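# Use held tongs to bag the long loaf

## Task

Using only the tongs (already held by one gripper), never the gripper itself, get the long loaf inside the paper bag. At the end the bag must be upright and open, the tongs must not touch the bag, and the jar must still stand upright on the tray. Releasing the loaf from much higher than the bag's height costs score, as does dropping the bag or setting it down roughly.

## Robot and tools

Robot: two arms, left_arm and right_arm, each with a two-finger gripper. One of the grippers begins the session already holding the tongs. The fingers extend along the gripper's +z axis and spread along its y axis. end_effector_position is the point between the finger pads, roughly 1 cm short of the fingertips.

Frames: the scene frame has its origin at table-top height, midway between the nominal arm bases, with +z up, +x out over the table, and left_arm on the +y side. Image left and right do not match the arm names. Every hand pose, target and result value for an arm is in that arm's own base frame. Calibrated bases in the scene frame: left_arm at (-0.026, +0.271, +0.015) m, quat_wxyz (+1.000, 0, 0, +0.007); right_arm at (-0.048, -0.321, +0.024) m, quat_wxyz (+1.000, 0, 0, +0.023). Both bases have +z up, so a base frame is essentially the scene frame shifted, plus a tiny yaw. Fixed cameras and the table use the scene frame.

Row layout (used by execute_actions and move): 16 numbers in a single flat list covering both arms, always all 16 even if only one arm moves. The first 8 are left_arm: x, y, z in metres, then qw, qx, qy, qz (w first), then opening. The last 8 are right_arm in the same order. Position and quaternion are an absolute pose in that arm's base frame, not an offset. Opening runs from -1 (closed) to +1 (fully open, 0.094 m). To keep an arm still, resend the exact pose from the last result taken before it stopped, with the gripper's intended opening; to hold orientation steady, repeat the same quaternion in every row rather than copying a drifted reading. Sending 0 as an opening is a real command, so repeat the present one to leave a gripper unchanged.

execute_actions(actions, cameras): actions is a list of actions; each action is up to 15 rows, one row per 1/30 s step, and a short table repeats its final row to fill 15 steps. A target more than 0.6 m from the gripper's current position along any of its axes makes the action refused for both arms; if the first action fails that against the latest reported state, or any action is malformed, the whole call is refused. An empty list just returns state and images. cameras chooses images: omitted, null or ["all"] gives all, [] gives none; unknown names invalidate the call.

move(target, speed, blend, opening_speed, blocking, cameras): drives each gripper in a straight line from its Hand target to the pose in target (one 16-number row, or up to 15 rows as waypoints, with no 0.6 m limit). speed is path top speed in m/s, 0.002 to 0.5, default 0.25 (rotation capped at twice that in rad/s); one value or one per waypoint. blend in metres rounds corners at intermediate waypoints (0 = stop at each). opening_speed is the rate of the commanded opening per second on the -1..+1 scale, at least 0.2; use a low value to close gently. blocking=false returns after about 0.5 s while motion continues; a new move then takes over. Paths avoid nothing, including the other arm; all paths finish together, minimum 0.5 s, capped at 10 s. Faster means more lag, bigger strays and harder contacts; aiming deeper past a contact presses harder. Keep paths away from an arm's own base, which can flip its shoulder posture. Openings of the first target go out at the start; openings of later waypoints go out once all arms are at rest there. The result adds a move: line: done (within 10 mm and 2 degrees), off_target, moving, held (a check withheld steps, or the clearance check halted the move) or fault; limits=paced means the pose was clipped.

wait(seconds 0 to 10, cameras): lets time pass holding last commands; a running move continues. stop(cameras): brakes a running move, needing some distance. zoom_image(camera, region=[x0,y0,x1,y1] pixels, at most 504 by 504) enlarges part of the latest image of cam_head_left, cam_head_right, cam_high, cam_low, cam_left_wrist or cam_right_wrist (all 896x504). read_manual gives licence text only. finished_scene(scene) ends the scene irreversibly; scene 1 is practice.

Control behaviour: each step the command is clipped to within 100 mm and 20 degrees of the measured pose, so one action may fall short; the result's Hand target shows where the arm is actually being sent, and the rest must be commanded next. Friction and weight can leave a centimetre or more of error without any contact. Reported poses can be off by a few centimetres.

Result lines: end_effector_position and quat per arm (base frame), Hand target, Tool commands, Joint positions (last value is measured finger gap in metres), joint velocities ("within noise" means at rest), joint torques (include own weight, offsets, noise; joints 1-3 wrap at ±28 N m), grip_measured (opening on the command scale; reads slightly wide when empty, a few mm narrower than a squeezed hard part), grip_effort_nm (motor effort, negative closing; not pad force). Execute_actions results also list positions at some steps. MOTOR HOT appears near 75 °C; at 90 °C that arm folds and stops working, at 100 °C it goes limp. Avoid holding loads long, full stretch, or pushing at unreachable poses.

Avoid: letting the loaf drop from well above the bag's height, dropping or slamming the bag, knocking the jar over, anything leaving the table, hard hits or presses between the arms or grippers (the clearance check does not protect gripper-to-gripper contact), opening the gripper while the tongs or an object is moving, and fast contacts. Finish with the bag upright and open and the tongs clear of it.

Each tool is called after "Request:" as name(argument=value, ...) on one line, values as JSON.

## Session

Request:
execute_actions(actions=[])

Scene clock: 0.00 s.
left_arm: end_effector_position=(+0.3487, +0.1730, +0.2050) grip_measured=-0.283 grip_effort_nm=n/a end_effector_quat_wxyz=(+0.310, -0.085, +0.947, +0.026) | right_arm: end_effector_position=(+0.3816, +0.0009, +0.4072) grip_measured=+1.000 grip_effort_nm=n/a end_effector_quat_wxyz=(+0.707, +0.000, +0.707, +0.000)
Joint positions: left_arm=[0.561 1.492 1.352 -0.833 0.227 0.313 0.034] | right_arm=[0 1.047 1.047 0 0 0 0.094]
Joint velocities: within noise
Joint torques (N m): no reading
Heat: left arm: 37 °C; right arm: 39 °C.
Hand target: left_arm +0.3489, +0.1722, +0.2088; +0.314, -0.083, +0.945, +0.025 | right_arm +0.3797, +0.0009, +0.4087; +0.707, +0.000, +0.707, +0.000
Tool commands: left_gripper/opening=-0.286542 right_gripper/opening=+1.0

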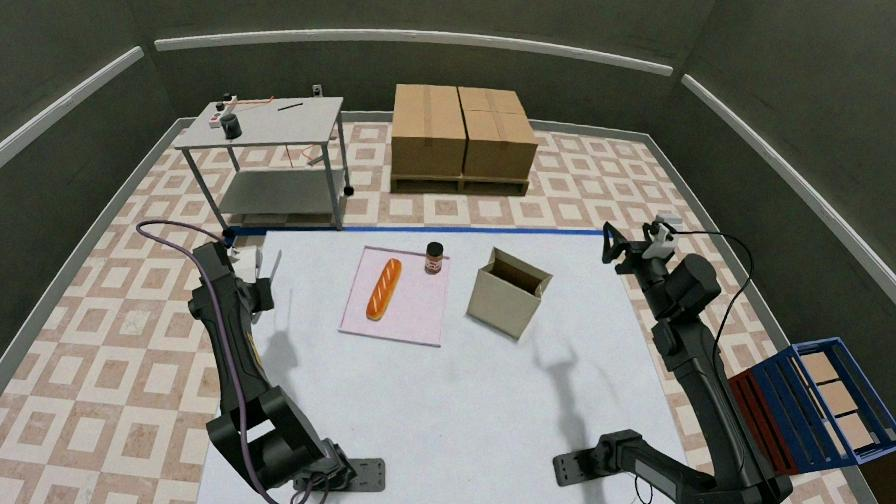

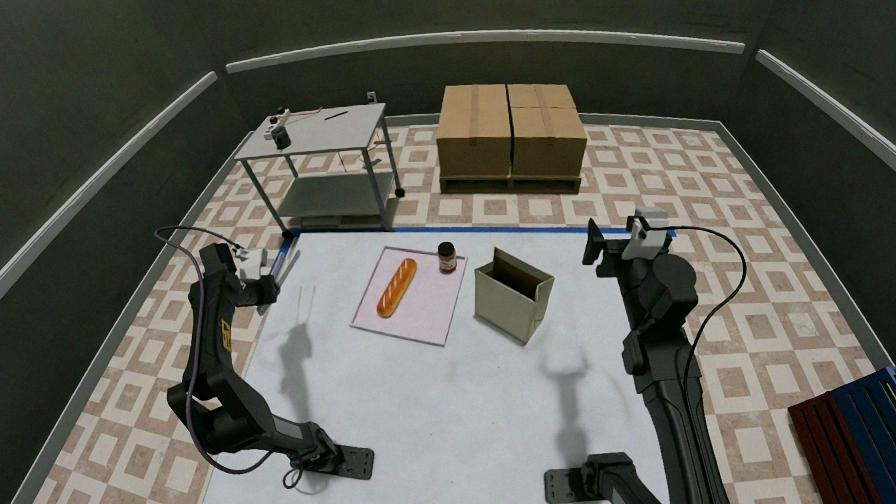

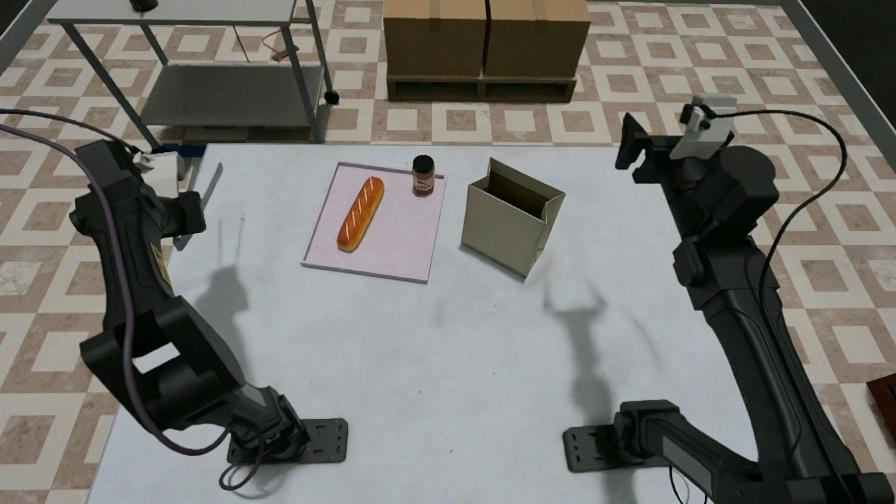

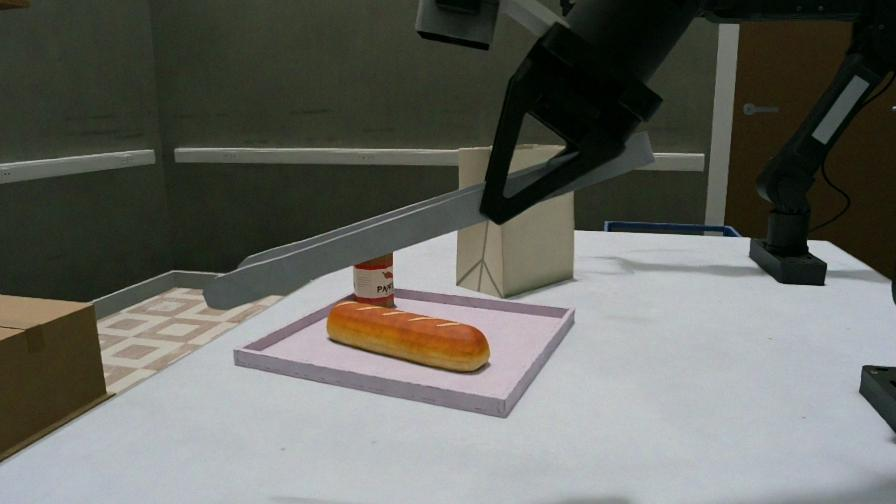

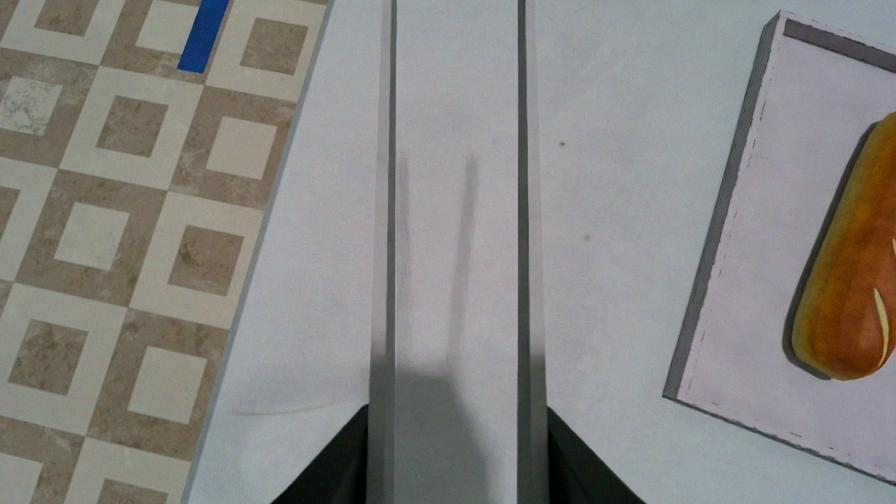

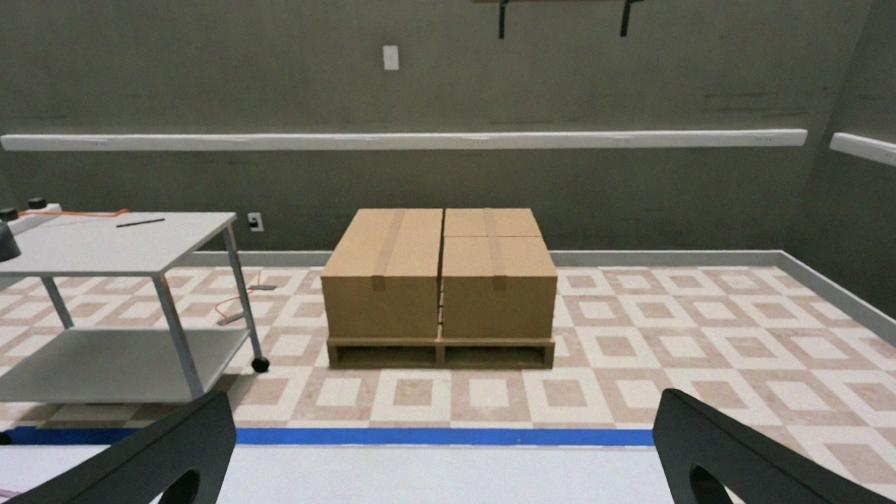

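Request:
zoom_image(camera="cam_left_wrist", region=[200, 0, 700, 504])

Request:
zoom_image(camera="cam_low", region=[190, 120, 690, 420])

Request:
zoom_image(camera="cam_high", region=[90, 120, 390, 300])

Request:
zoom_image(camera="cam_high", region=[290, 140, 590, 300])

Scaled by 1.000.

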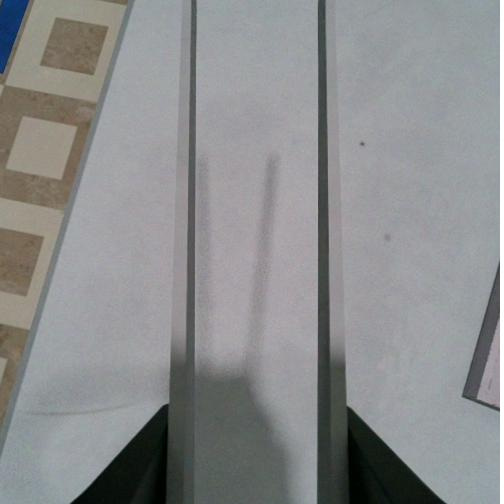

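Scaled by 1.008.

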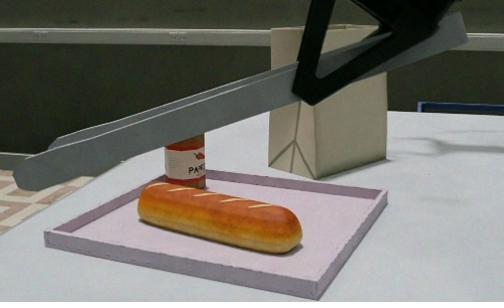

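Scaled by 1.680.

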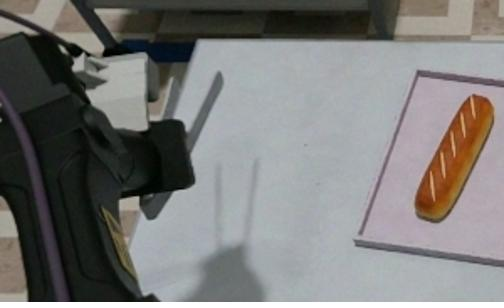

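Scaled by 1.680.

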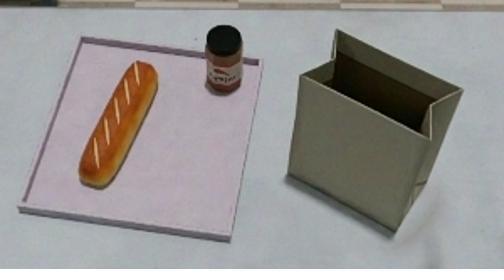

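Request:
move(target=[0.3487,0.1730,0.2050,0.310,-0.085,0.947,0.026,-0.2,0.3816,0.0009,0.4072,0.707,0,0.707,0,1], opening_speed=0.2, cameras=["cam_left_wrist","cam_low","cam_high"])

Scene clock: 130.13 s.
left_arm: end_effector_position=(+0.3486, +0.1733, +0.2049) grip_measured=-0.202 grip_effort_nm=0.051 end_effector_quat_wxyz=(+0.310, -0.085, +0.947, +0.027) | right_arm: end_effector_position=(+0.3816, +0.0009, +0.4074) grip_measured=+1.000 grip_effort_nm=0.012 end_effector_quat_wxyz=(+0.707, +0.000, +0.707, +0.000)
Joint positions: left_arm=[0.561 1.492 1.352 -0.833 0.224 0.313 0.038] | right_arm=[0 1.047 1.047 0.001 0 0 0.094]
Joint velocities: within noise
Joint torques (N m): left_arm=[-0.02 -7.65 6.22 1.29 0.15 -0.02] | right_arm=[-0.1 -2.82 8.8 1.92 -0.01 -0.01]
Heat: left arm: 43 °C; right arm: 46 °C.
Hand target: left_arm +0.3487, +0.1729, +0.2050; +0.310, -0.085, +0.947, +0.026 | right_arm +0.3816, +0.0008, +0.4072; +0.707, +0.000, +0.707, +0.000
Off the commanded pose: left_arm 0.000 m, 0 deg | right_arm 0.000 m, 0 deg.
move: done
camera_calibration:
cam_left_wrist: T_world_to_cam=[[0.190544, -0.981232, -0.0295948, 0.115566], [-0.966015, -0.182055, -0.183496, 0.444425], [0.174664, 0.063553, -0.982575, 0.219313], [0, 0, 0, 1]] pos_world=[0.368995, 0.180369, 0.300461]
Images, in order (width x height): cam_high 896x504, cam_low 896x504, cam_left_wrist 896x504.

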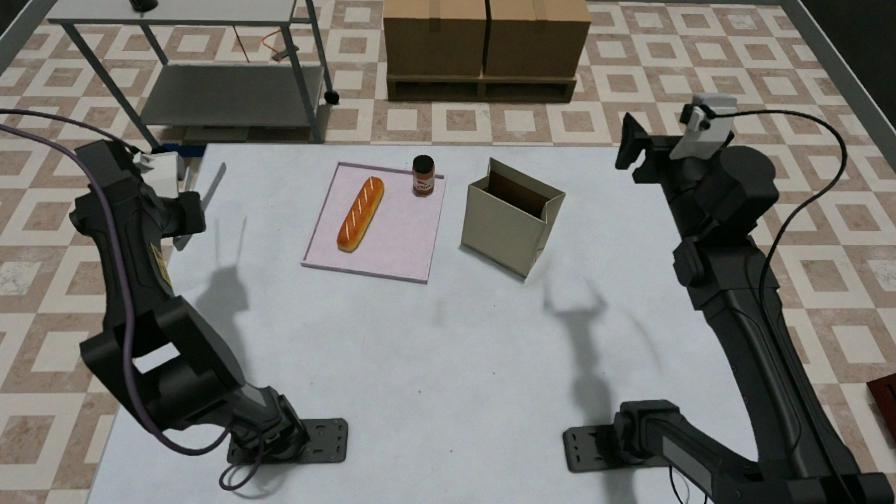

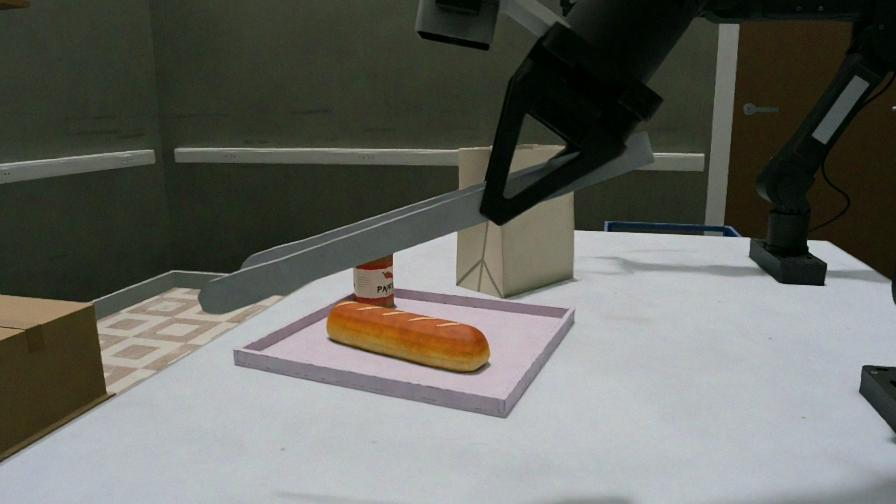

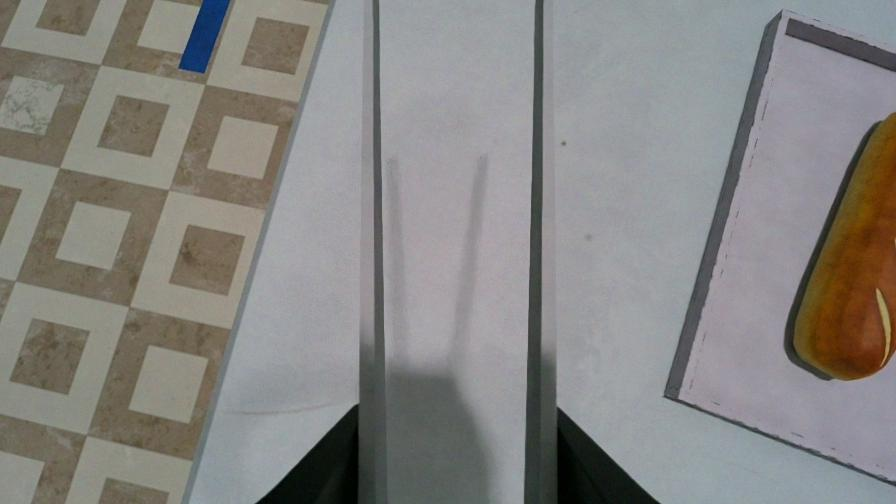

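Request:
move(target=[0.338,-0.046,0.228,0.0648,0.1346,0.9888,-0.0088,-0.17,0.3816,0.0009,0.4072,0.707,0,0.707,0,1], opening_speed=0.2)

Scene clock: 164.93 s.
left_arm: end_effector_position=(+0.3330, -0.0469, +0.2264) grip_measured=-0.172 grip_effort_nm=0.051 end_effector_quat_wxyz=(+0.070, +0.141, +0.987, -0.011) | right_arm: end_effector_position=(+0.3816, +0.0009, +0.4076) grip_measured=+1.000 grip_effort_nm=0.007 end_effector_quat_wxyz=(+0.708, +0.000, +0.706, +0.000)
Joint positions: left_arm=[-0.131 1.752 1.894 -1.573 0.022 0.15 0.039] | right_arm=[0 1.047 1.047 0.002 0 0 0.094]
Joint velocities: within noise
Joint torques (N m): left_arm=[0.2 -7.19 7.6 0.51 -0.01 -0.08] | right_arm=[-0.09 -2.82 8.8 1.91 -0.01 -0.01]
Heat: left arm: 42 °C; right arm: 47 °C.
Hand target: left_arm +0.3378, -0.0460, +0.2277; +0.070, +0.135, +0.988, -0.009 | right_arm +0.3816, +0.0008, +0.4072; +0.707, +0.000, +0.707, +0.000
Off the commanded pose: left_arm 0.005 m, 1 deg | right_arm 0.000 m, 0 deg.
joint sent to its limit (left arm) — joint 4 (wrist pitch), lower limit. The joint targets still meet the commanded pose.
move: done
camera_calibration:
cam_left_wrist: T_world_to_cam=[[-0.282301, -0.958744, -0.0334175, 0.0624016], [-0.917558, 0.259679, 0.30109, 0.288102], [-0.27999, 0.11566, -0.95301, 0.40431], [0, 0, 0, 1]] pos_world=[0.395169, -0.0617495, 0.300652]
cam_right_wrist: T_world_to_cam=[[-0.00467756, -0.999841, 0.0172213, -0.00294544], [-0.424206, -0.0136111, -0.905463, 0.570835], [0.905554, -0.0115407, -0.424075, -0.0847382], [0, 0, 0, 1]] pos_world=[0.318873, 0.0038468, 0.480985]

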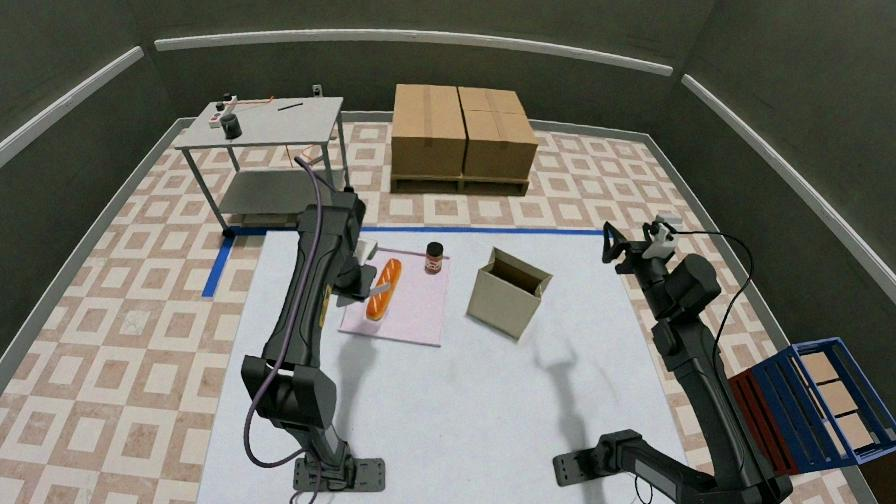

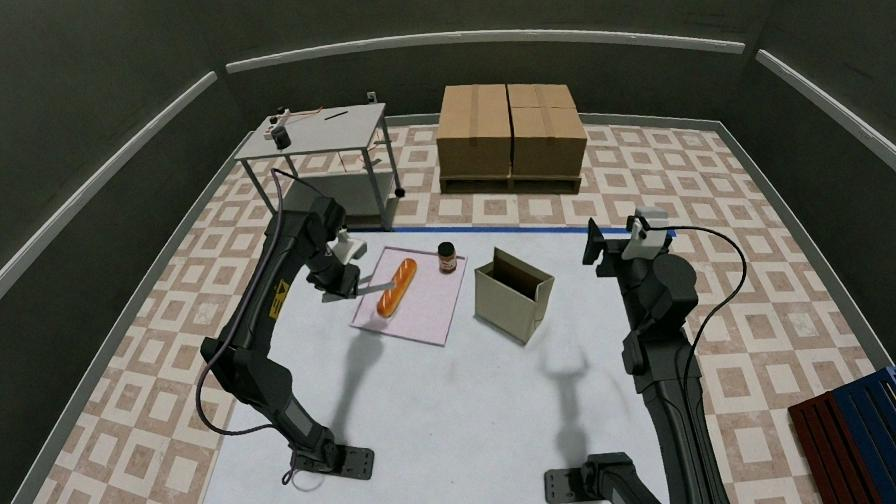

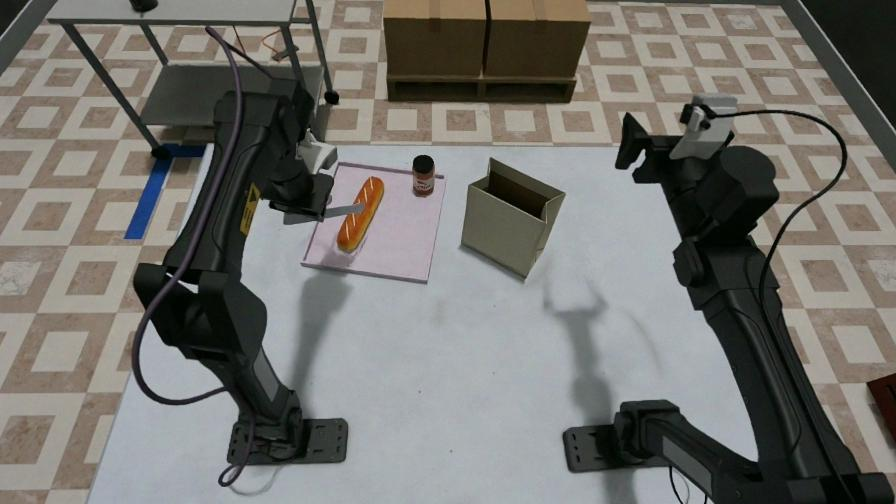

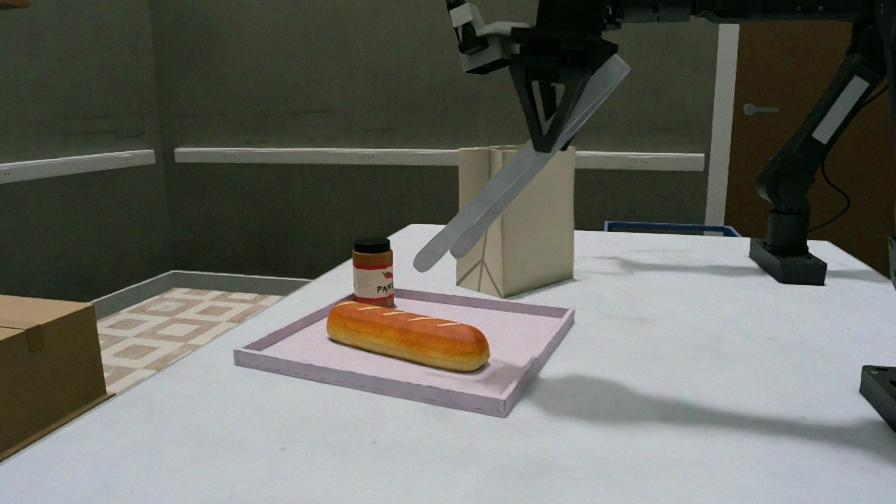

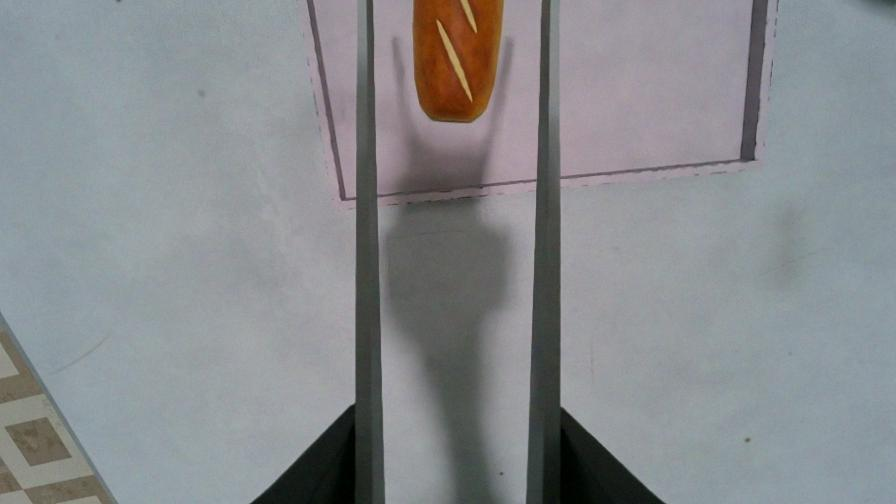

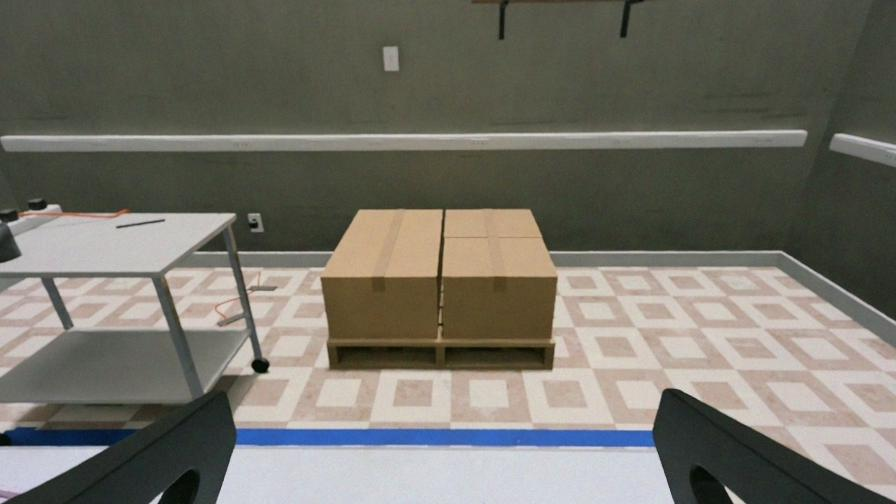

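Request:
move(target=[0.399,-0.0625,0.164,0.0648,0.1346,0.9888,-0.0088,-0.17,0.3816,0.0009,0.4072,0.707,0,0.707,0,1], speed=0.15, cameras=["cam_left_wrist","cam_low","cam_high","cam_head_left","cam_head_right"])

Request:
zoom_image(camera="cam_low", region=[220, 200, 620, 420])

Request:
zoom_image(camera="cam_head_right", region=[300, 220, 500, 360])

Scene clock: 175.07 s.
left_arm: end_effector_position=(+0.3874, -0.0596, +0.1629) grip_measured=-0.172 grip_effort_nm=0.056 end_effector_quat_wxyz=(+0.051, +0.137, +0.989, -0.011) | right_arm: end_effector_position=(+0.3816, +0.0009, +0.4076) grip_measured=+1.000 grip_effort_nm=0.007 end_effector_quat_wxyz=(+0.708, +0.000, +0.706, +0.000)
Joint positions: left_arm=[-0.146 1.954 1.899 -1.414 0.02 0.128 0.039] | right_arm=[0 1.047 1.047 0.002 0 0 0.094]
Joint velocities: within noise
Joint torques (N m): left_arm=[-0.4 -9.91 7.76 0.7 -0.03 -0.07] | right_arm=[-0.1 -2.81 8.8 1.91 -0.01 -0.01]
Heat: left arm: 41 °C; right arm: 47 °C.
Hand target: left_arm +0.3986, -0.0625, +0.1640; +0.065, +0.135, +0.989, -0.009 | right_arm +0.3816, +0.0008, +0.4072; +0.707, +0.000, +0.707, +0.000
Off the commanded pose: left_arm 0.012 m, 2 deg | right_arm 0.000 m, 0 deg.
move: off_target (left_arm)
camera_calibration:
cam_left_wrist: T_world_to_cam=[[-0.276027, -0.960758, -0.0274604, 0.0599927], [-0.907429, 0.251075, 0.336948, 0.350136], [-0.316831, 0.117925, -0.941123, 0.372907], [0, 0, 0, 1]] pos_world=[0.452431, -0.0742471, 0.234621]
Images, in order (width x height): cam_head_left 896x504, cam_head_right 896x504, cam_high 896x504, cam_low 896x504, cam_left_wrist 896x504.

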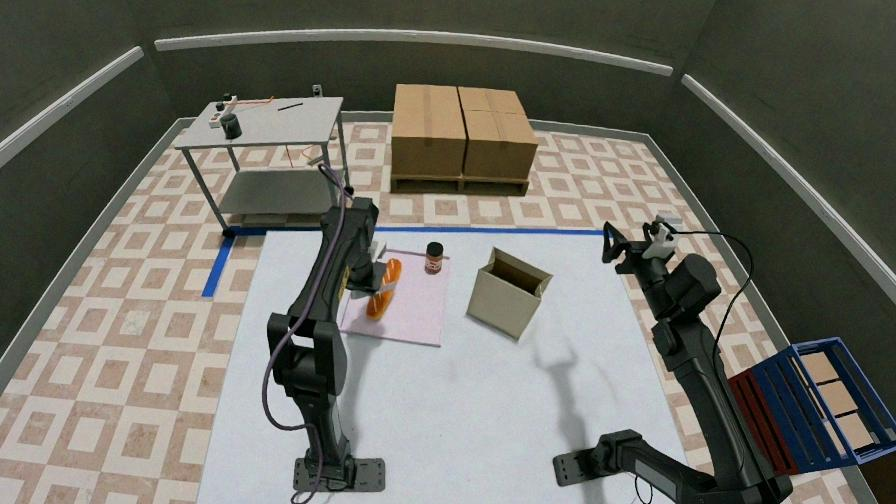

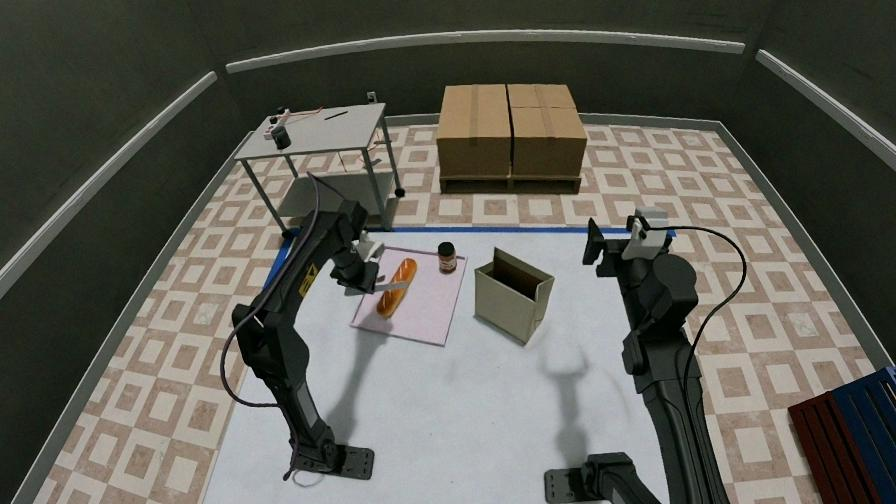

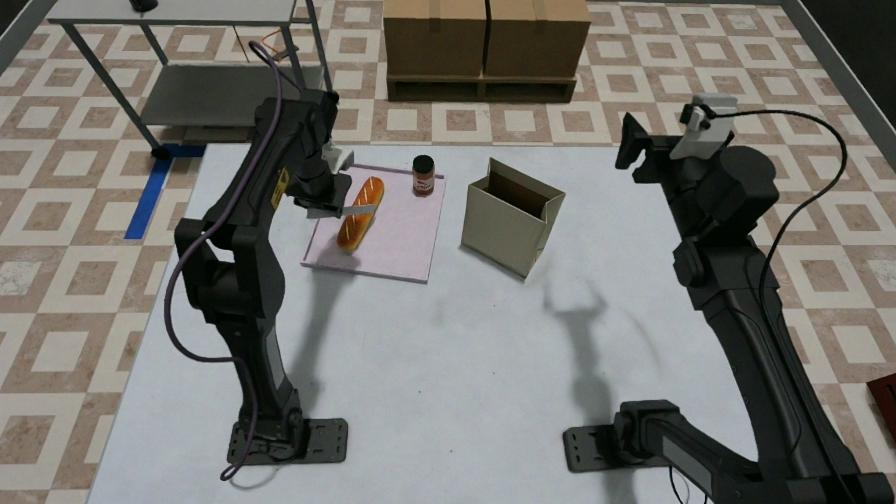

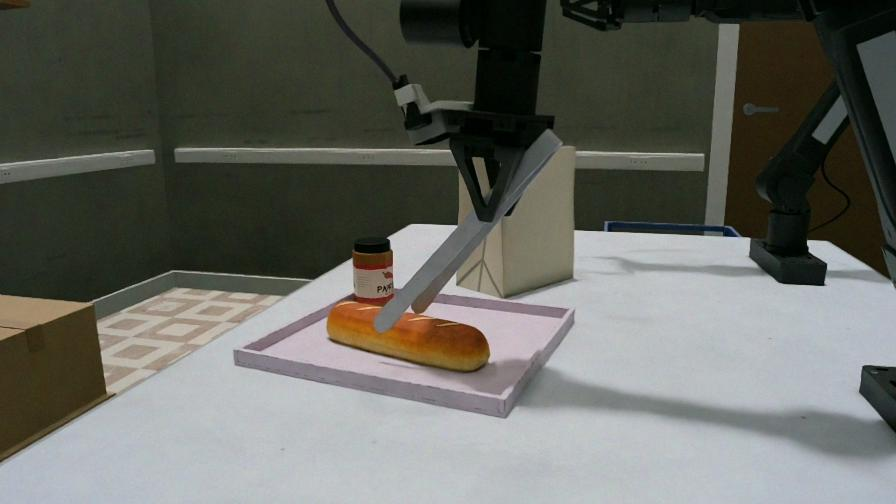

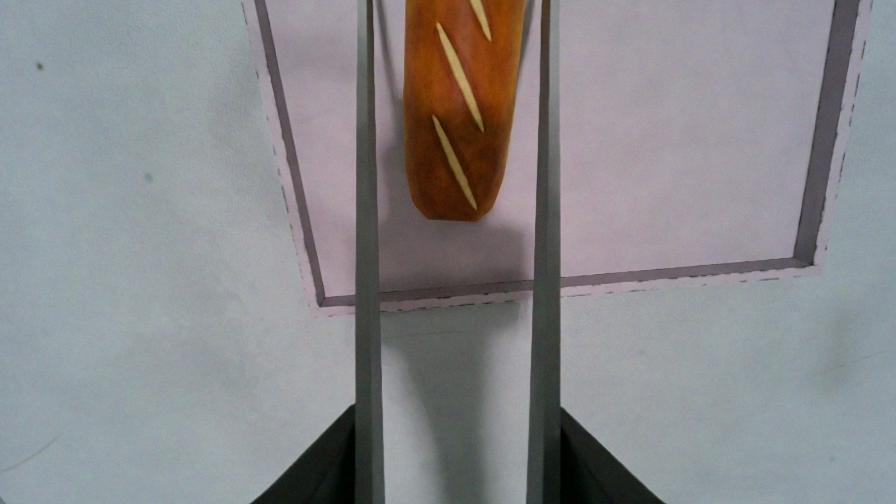

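Scaled by 1.260.

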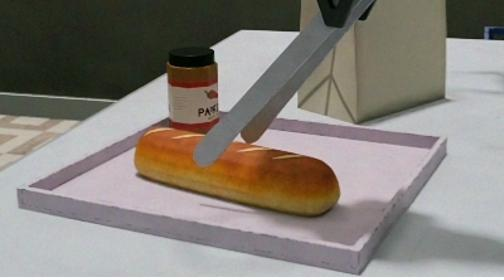

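Scaled by 2.520.

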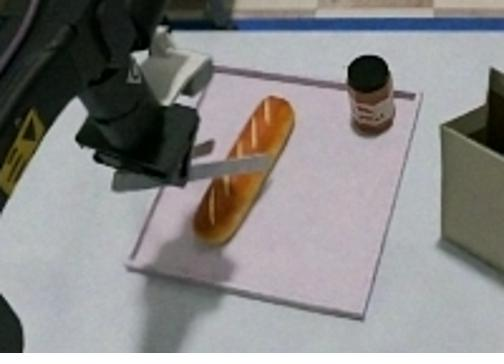

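Request:
move(target=[0.445,-0.0755,0.130,0.0648,0.1346,0.9888,-0.0088,-0.17,0.3816,0.0009,0.4072,0.707,0,0.707,0,1], speed=0.1, cameras=["cam_left_wrist","cam_low","cam_high","cam_head_left","cam_head_right"])

Request:
zoom_image(camera="cam_low", region=[220, 200, 620, 420])

Request:
zoom_image(camera="cam_head_right", region=[300, 220, 500, 360])

Scene clock: 189.20 s.
left_arm: end_effector_position=(+0.4353, -0.0726, +0.1344) grip_measured=-0.172 grip_effort_nm=0.056 end_effector_quat_wxyz=(+0.060, +0.137, +0.989, -0.010) | right_arm: end_effector_position=(+0.3816, +0.0009, +0.4077) grip_measured=+1.000 grip_effort_nm=-0.007 end_effector_quat_wxyz=(+0.708, +0.000, +0.706, +0.000)
Joint positions: left_arm=[-0.16 2.142 2.062 -1.371 0.018 0.115 0.039] | right_arm=[0 1.047 1.047 0.002 0 0 0.094]
Joint velocities: within noise
Joint torques (N m): left_arm=[-0.42 -10.81 7.94 0.63 -0.08 -0.08] | right_arm=[-0.1 -2.81 8.8 1.91 -0.01 -0.01]
Heat: left arm: 42 °C; right arm: 48 °C.
Hand target: left_arm +0.4446, -0.0755, +0.1299; +0.065, +0.135, +0.989, -0.009 | right_arm +0.3816, +0.0008, +0.4072; +0.707, +0.000, +0.707, +0.000
Off the commanded pose: left_arm 0.011 m, 1 deg | right_arm 0.001 m, 0 deg.
move: off_target (left_arm)
camera_calibration:
cam_left_wrist: T_world_to_cam=[[-0.276144, -0.960646, -0.0300552, 0.0603601], [-0.91291, 0.252386, 0.320776, 0.411143], [-0.300567, 0.116018, -0.946678, 0.356328], [0, 0, 0, 1]] pos_world=[0.499105, -0.0871227, 0.207257]
Images, in order (width x height): cam_head_left 896x504, cam_head_right 896x504, cam_high 896x504, cam_low 896x504, cam_left_wrist 896x504.

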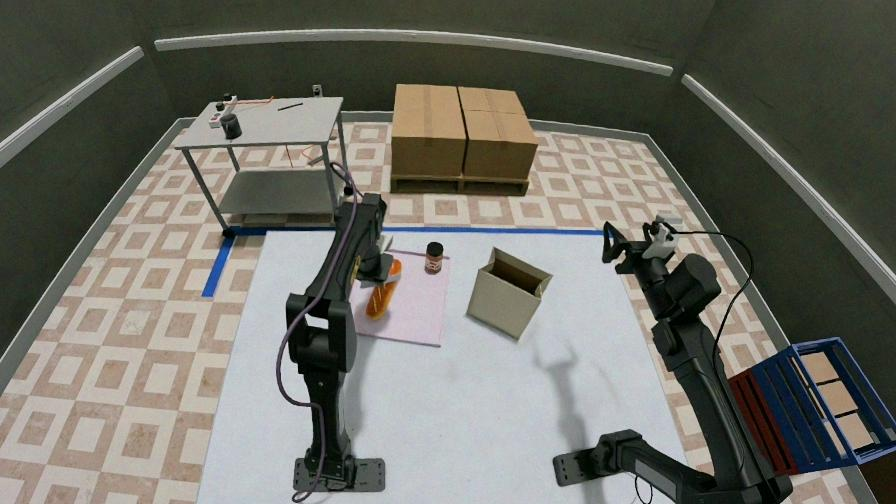

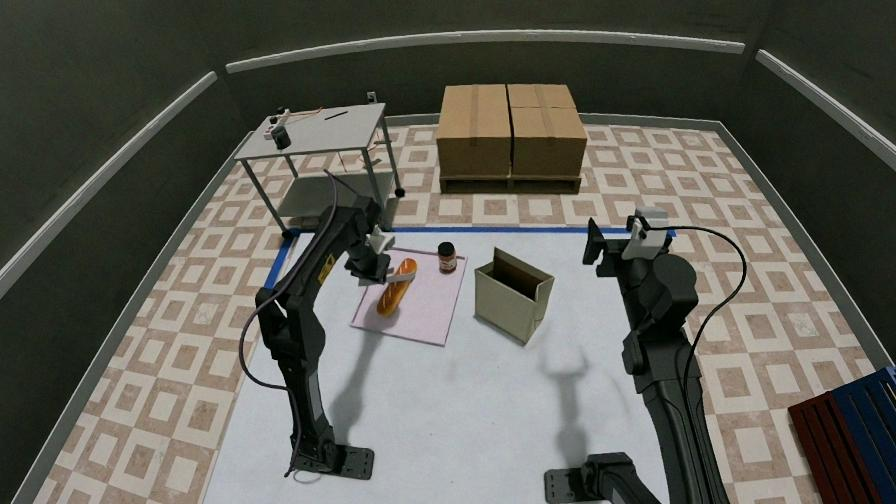

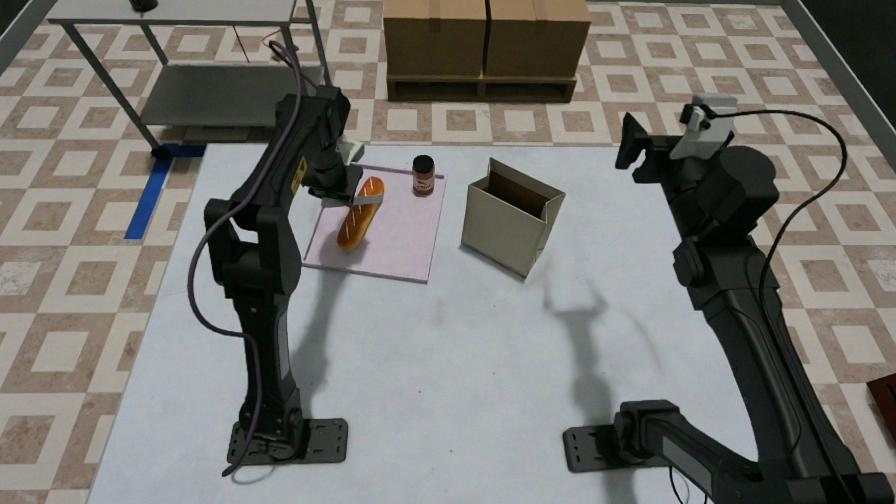

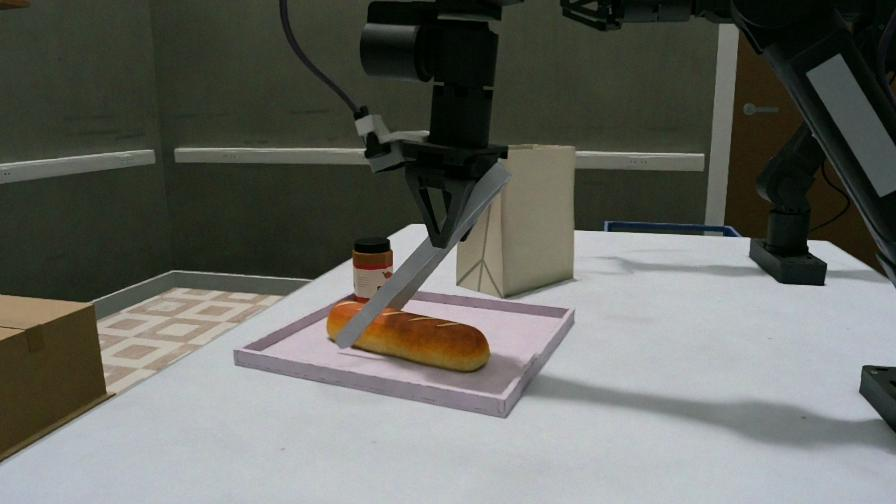

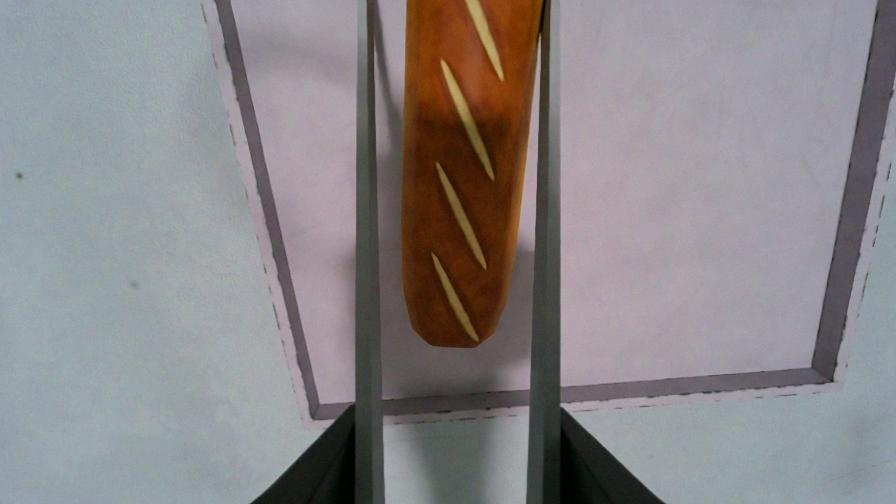

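Scaled by 1.260.

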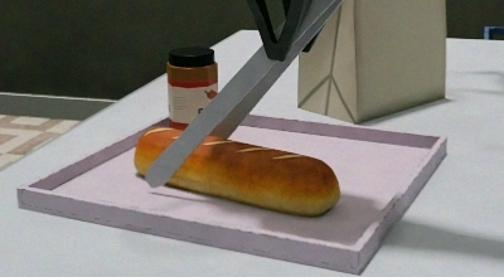

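Scaled by 2.520.

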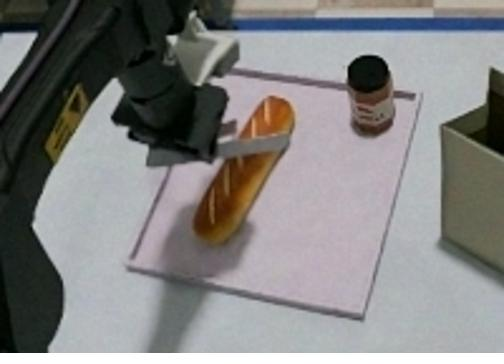

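Request:
move(target=[0.445,-0.0755,0.130,0.0648,0.1346,0.9888,-0.0088,-0.34,0.3816,0.0009,0.4072,0.707,0,0.707,0,1], opening_speed=0.2, cameras=["cam_left_wrist","cam_low","cam_head_right"])

Scene clock: 198.83 s.
left_arm: end_effector_position=(+0.4352, -0.0731, +0.1344) grip_measured=-0.335 grip_effort_nm=-0.300 end_effector_quat_wxyz=(+0.060, +0.138, +0.989, -0.011) | right_arm: end_effector_position=(+0.3816, +0.0009, +0.4077) grip_measured=+1.000 grip_effort_nm=0.012 end_effector_quat_wxyz=(+0.708, +0.000, +0.706, +0.000)
Joint positions: left_arm=[-0.161 2.142 2.062 -1.371 0.018 0.114 0.031] | right_arm=[0 1.047 1.047 0.002 0 0 0.094]
Joint velocities: within noise
Joint torques (N m): left_arm=[-0.31 -10.92 7.87 0.65 -0.05 -0.03] | right_arm=[-0.1 -2.81 8.8 1.9 -0.01 -0.01]
Heat: left arm: 43 °C; right arm: 48 °C.
Hand target: left_arm +0.4446, -0.0755, +0.1299; +0.065, +0.135, +0.989, -0.009 | right_arm +0.3816, +0.0008, +0.4072; +0.707, +0.000, +0.707, +0.000
Off the commanded pose: left_arm 0.011 m, 1 deg | right_arm 0.001 m, 0 deg.
move: off_target (left_arm)
camera_calibration:
cam_left_wrist: T_world_to_cam=[[-0.27688, -0.960436, -0.030009, 0.0601881], [-0.912712, 0.253099, 0.320778, 0.411158], [-0.300491, 0.116207, -0.946679, 0.356342], [0, 0, 0, 1]] pos_world=[0.499011, -0.0876665, 0.207257]
Images, in order (width x height): cam_head_right 896x504, cam_low 896x504, cam_left_wrist 896x504.

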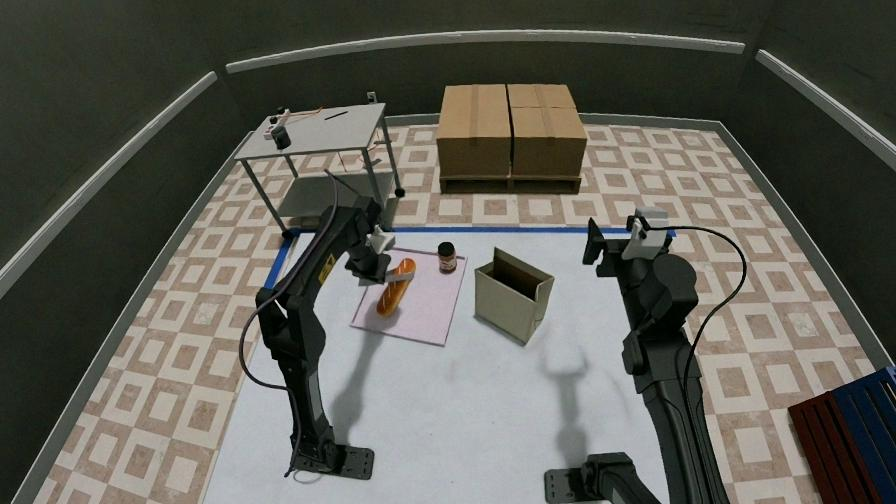

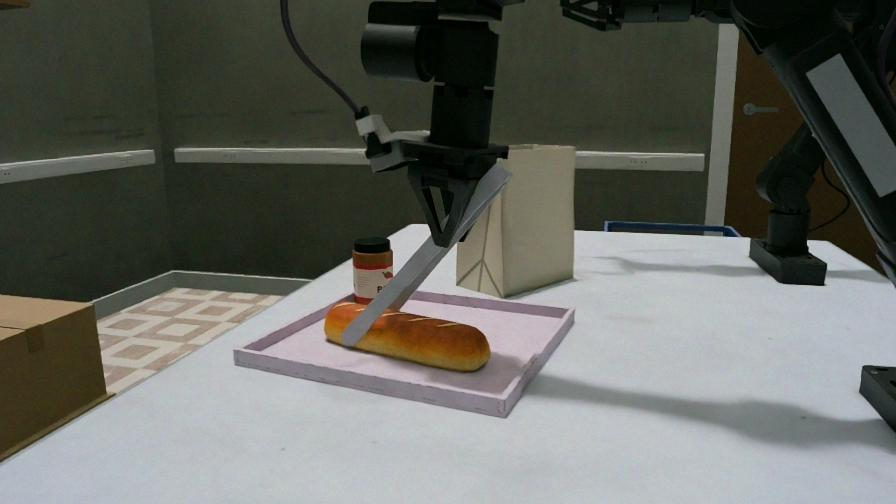

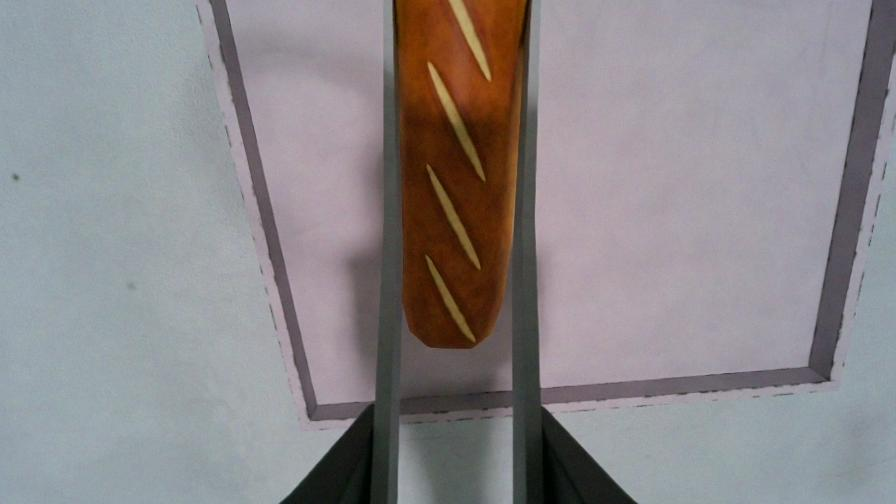

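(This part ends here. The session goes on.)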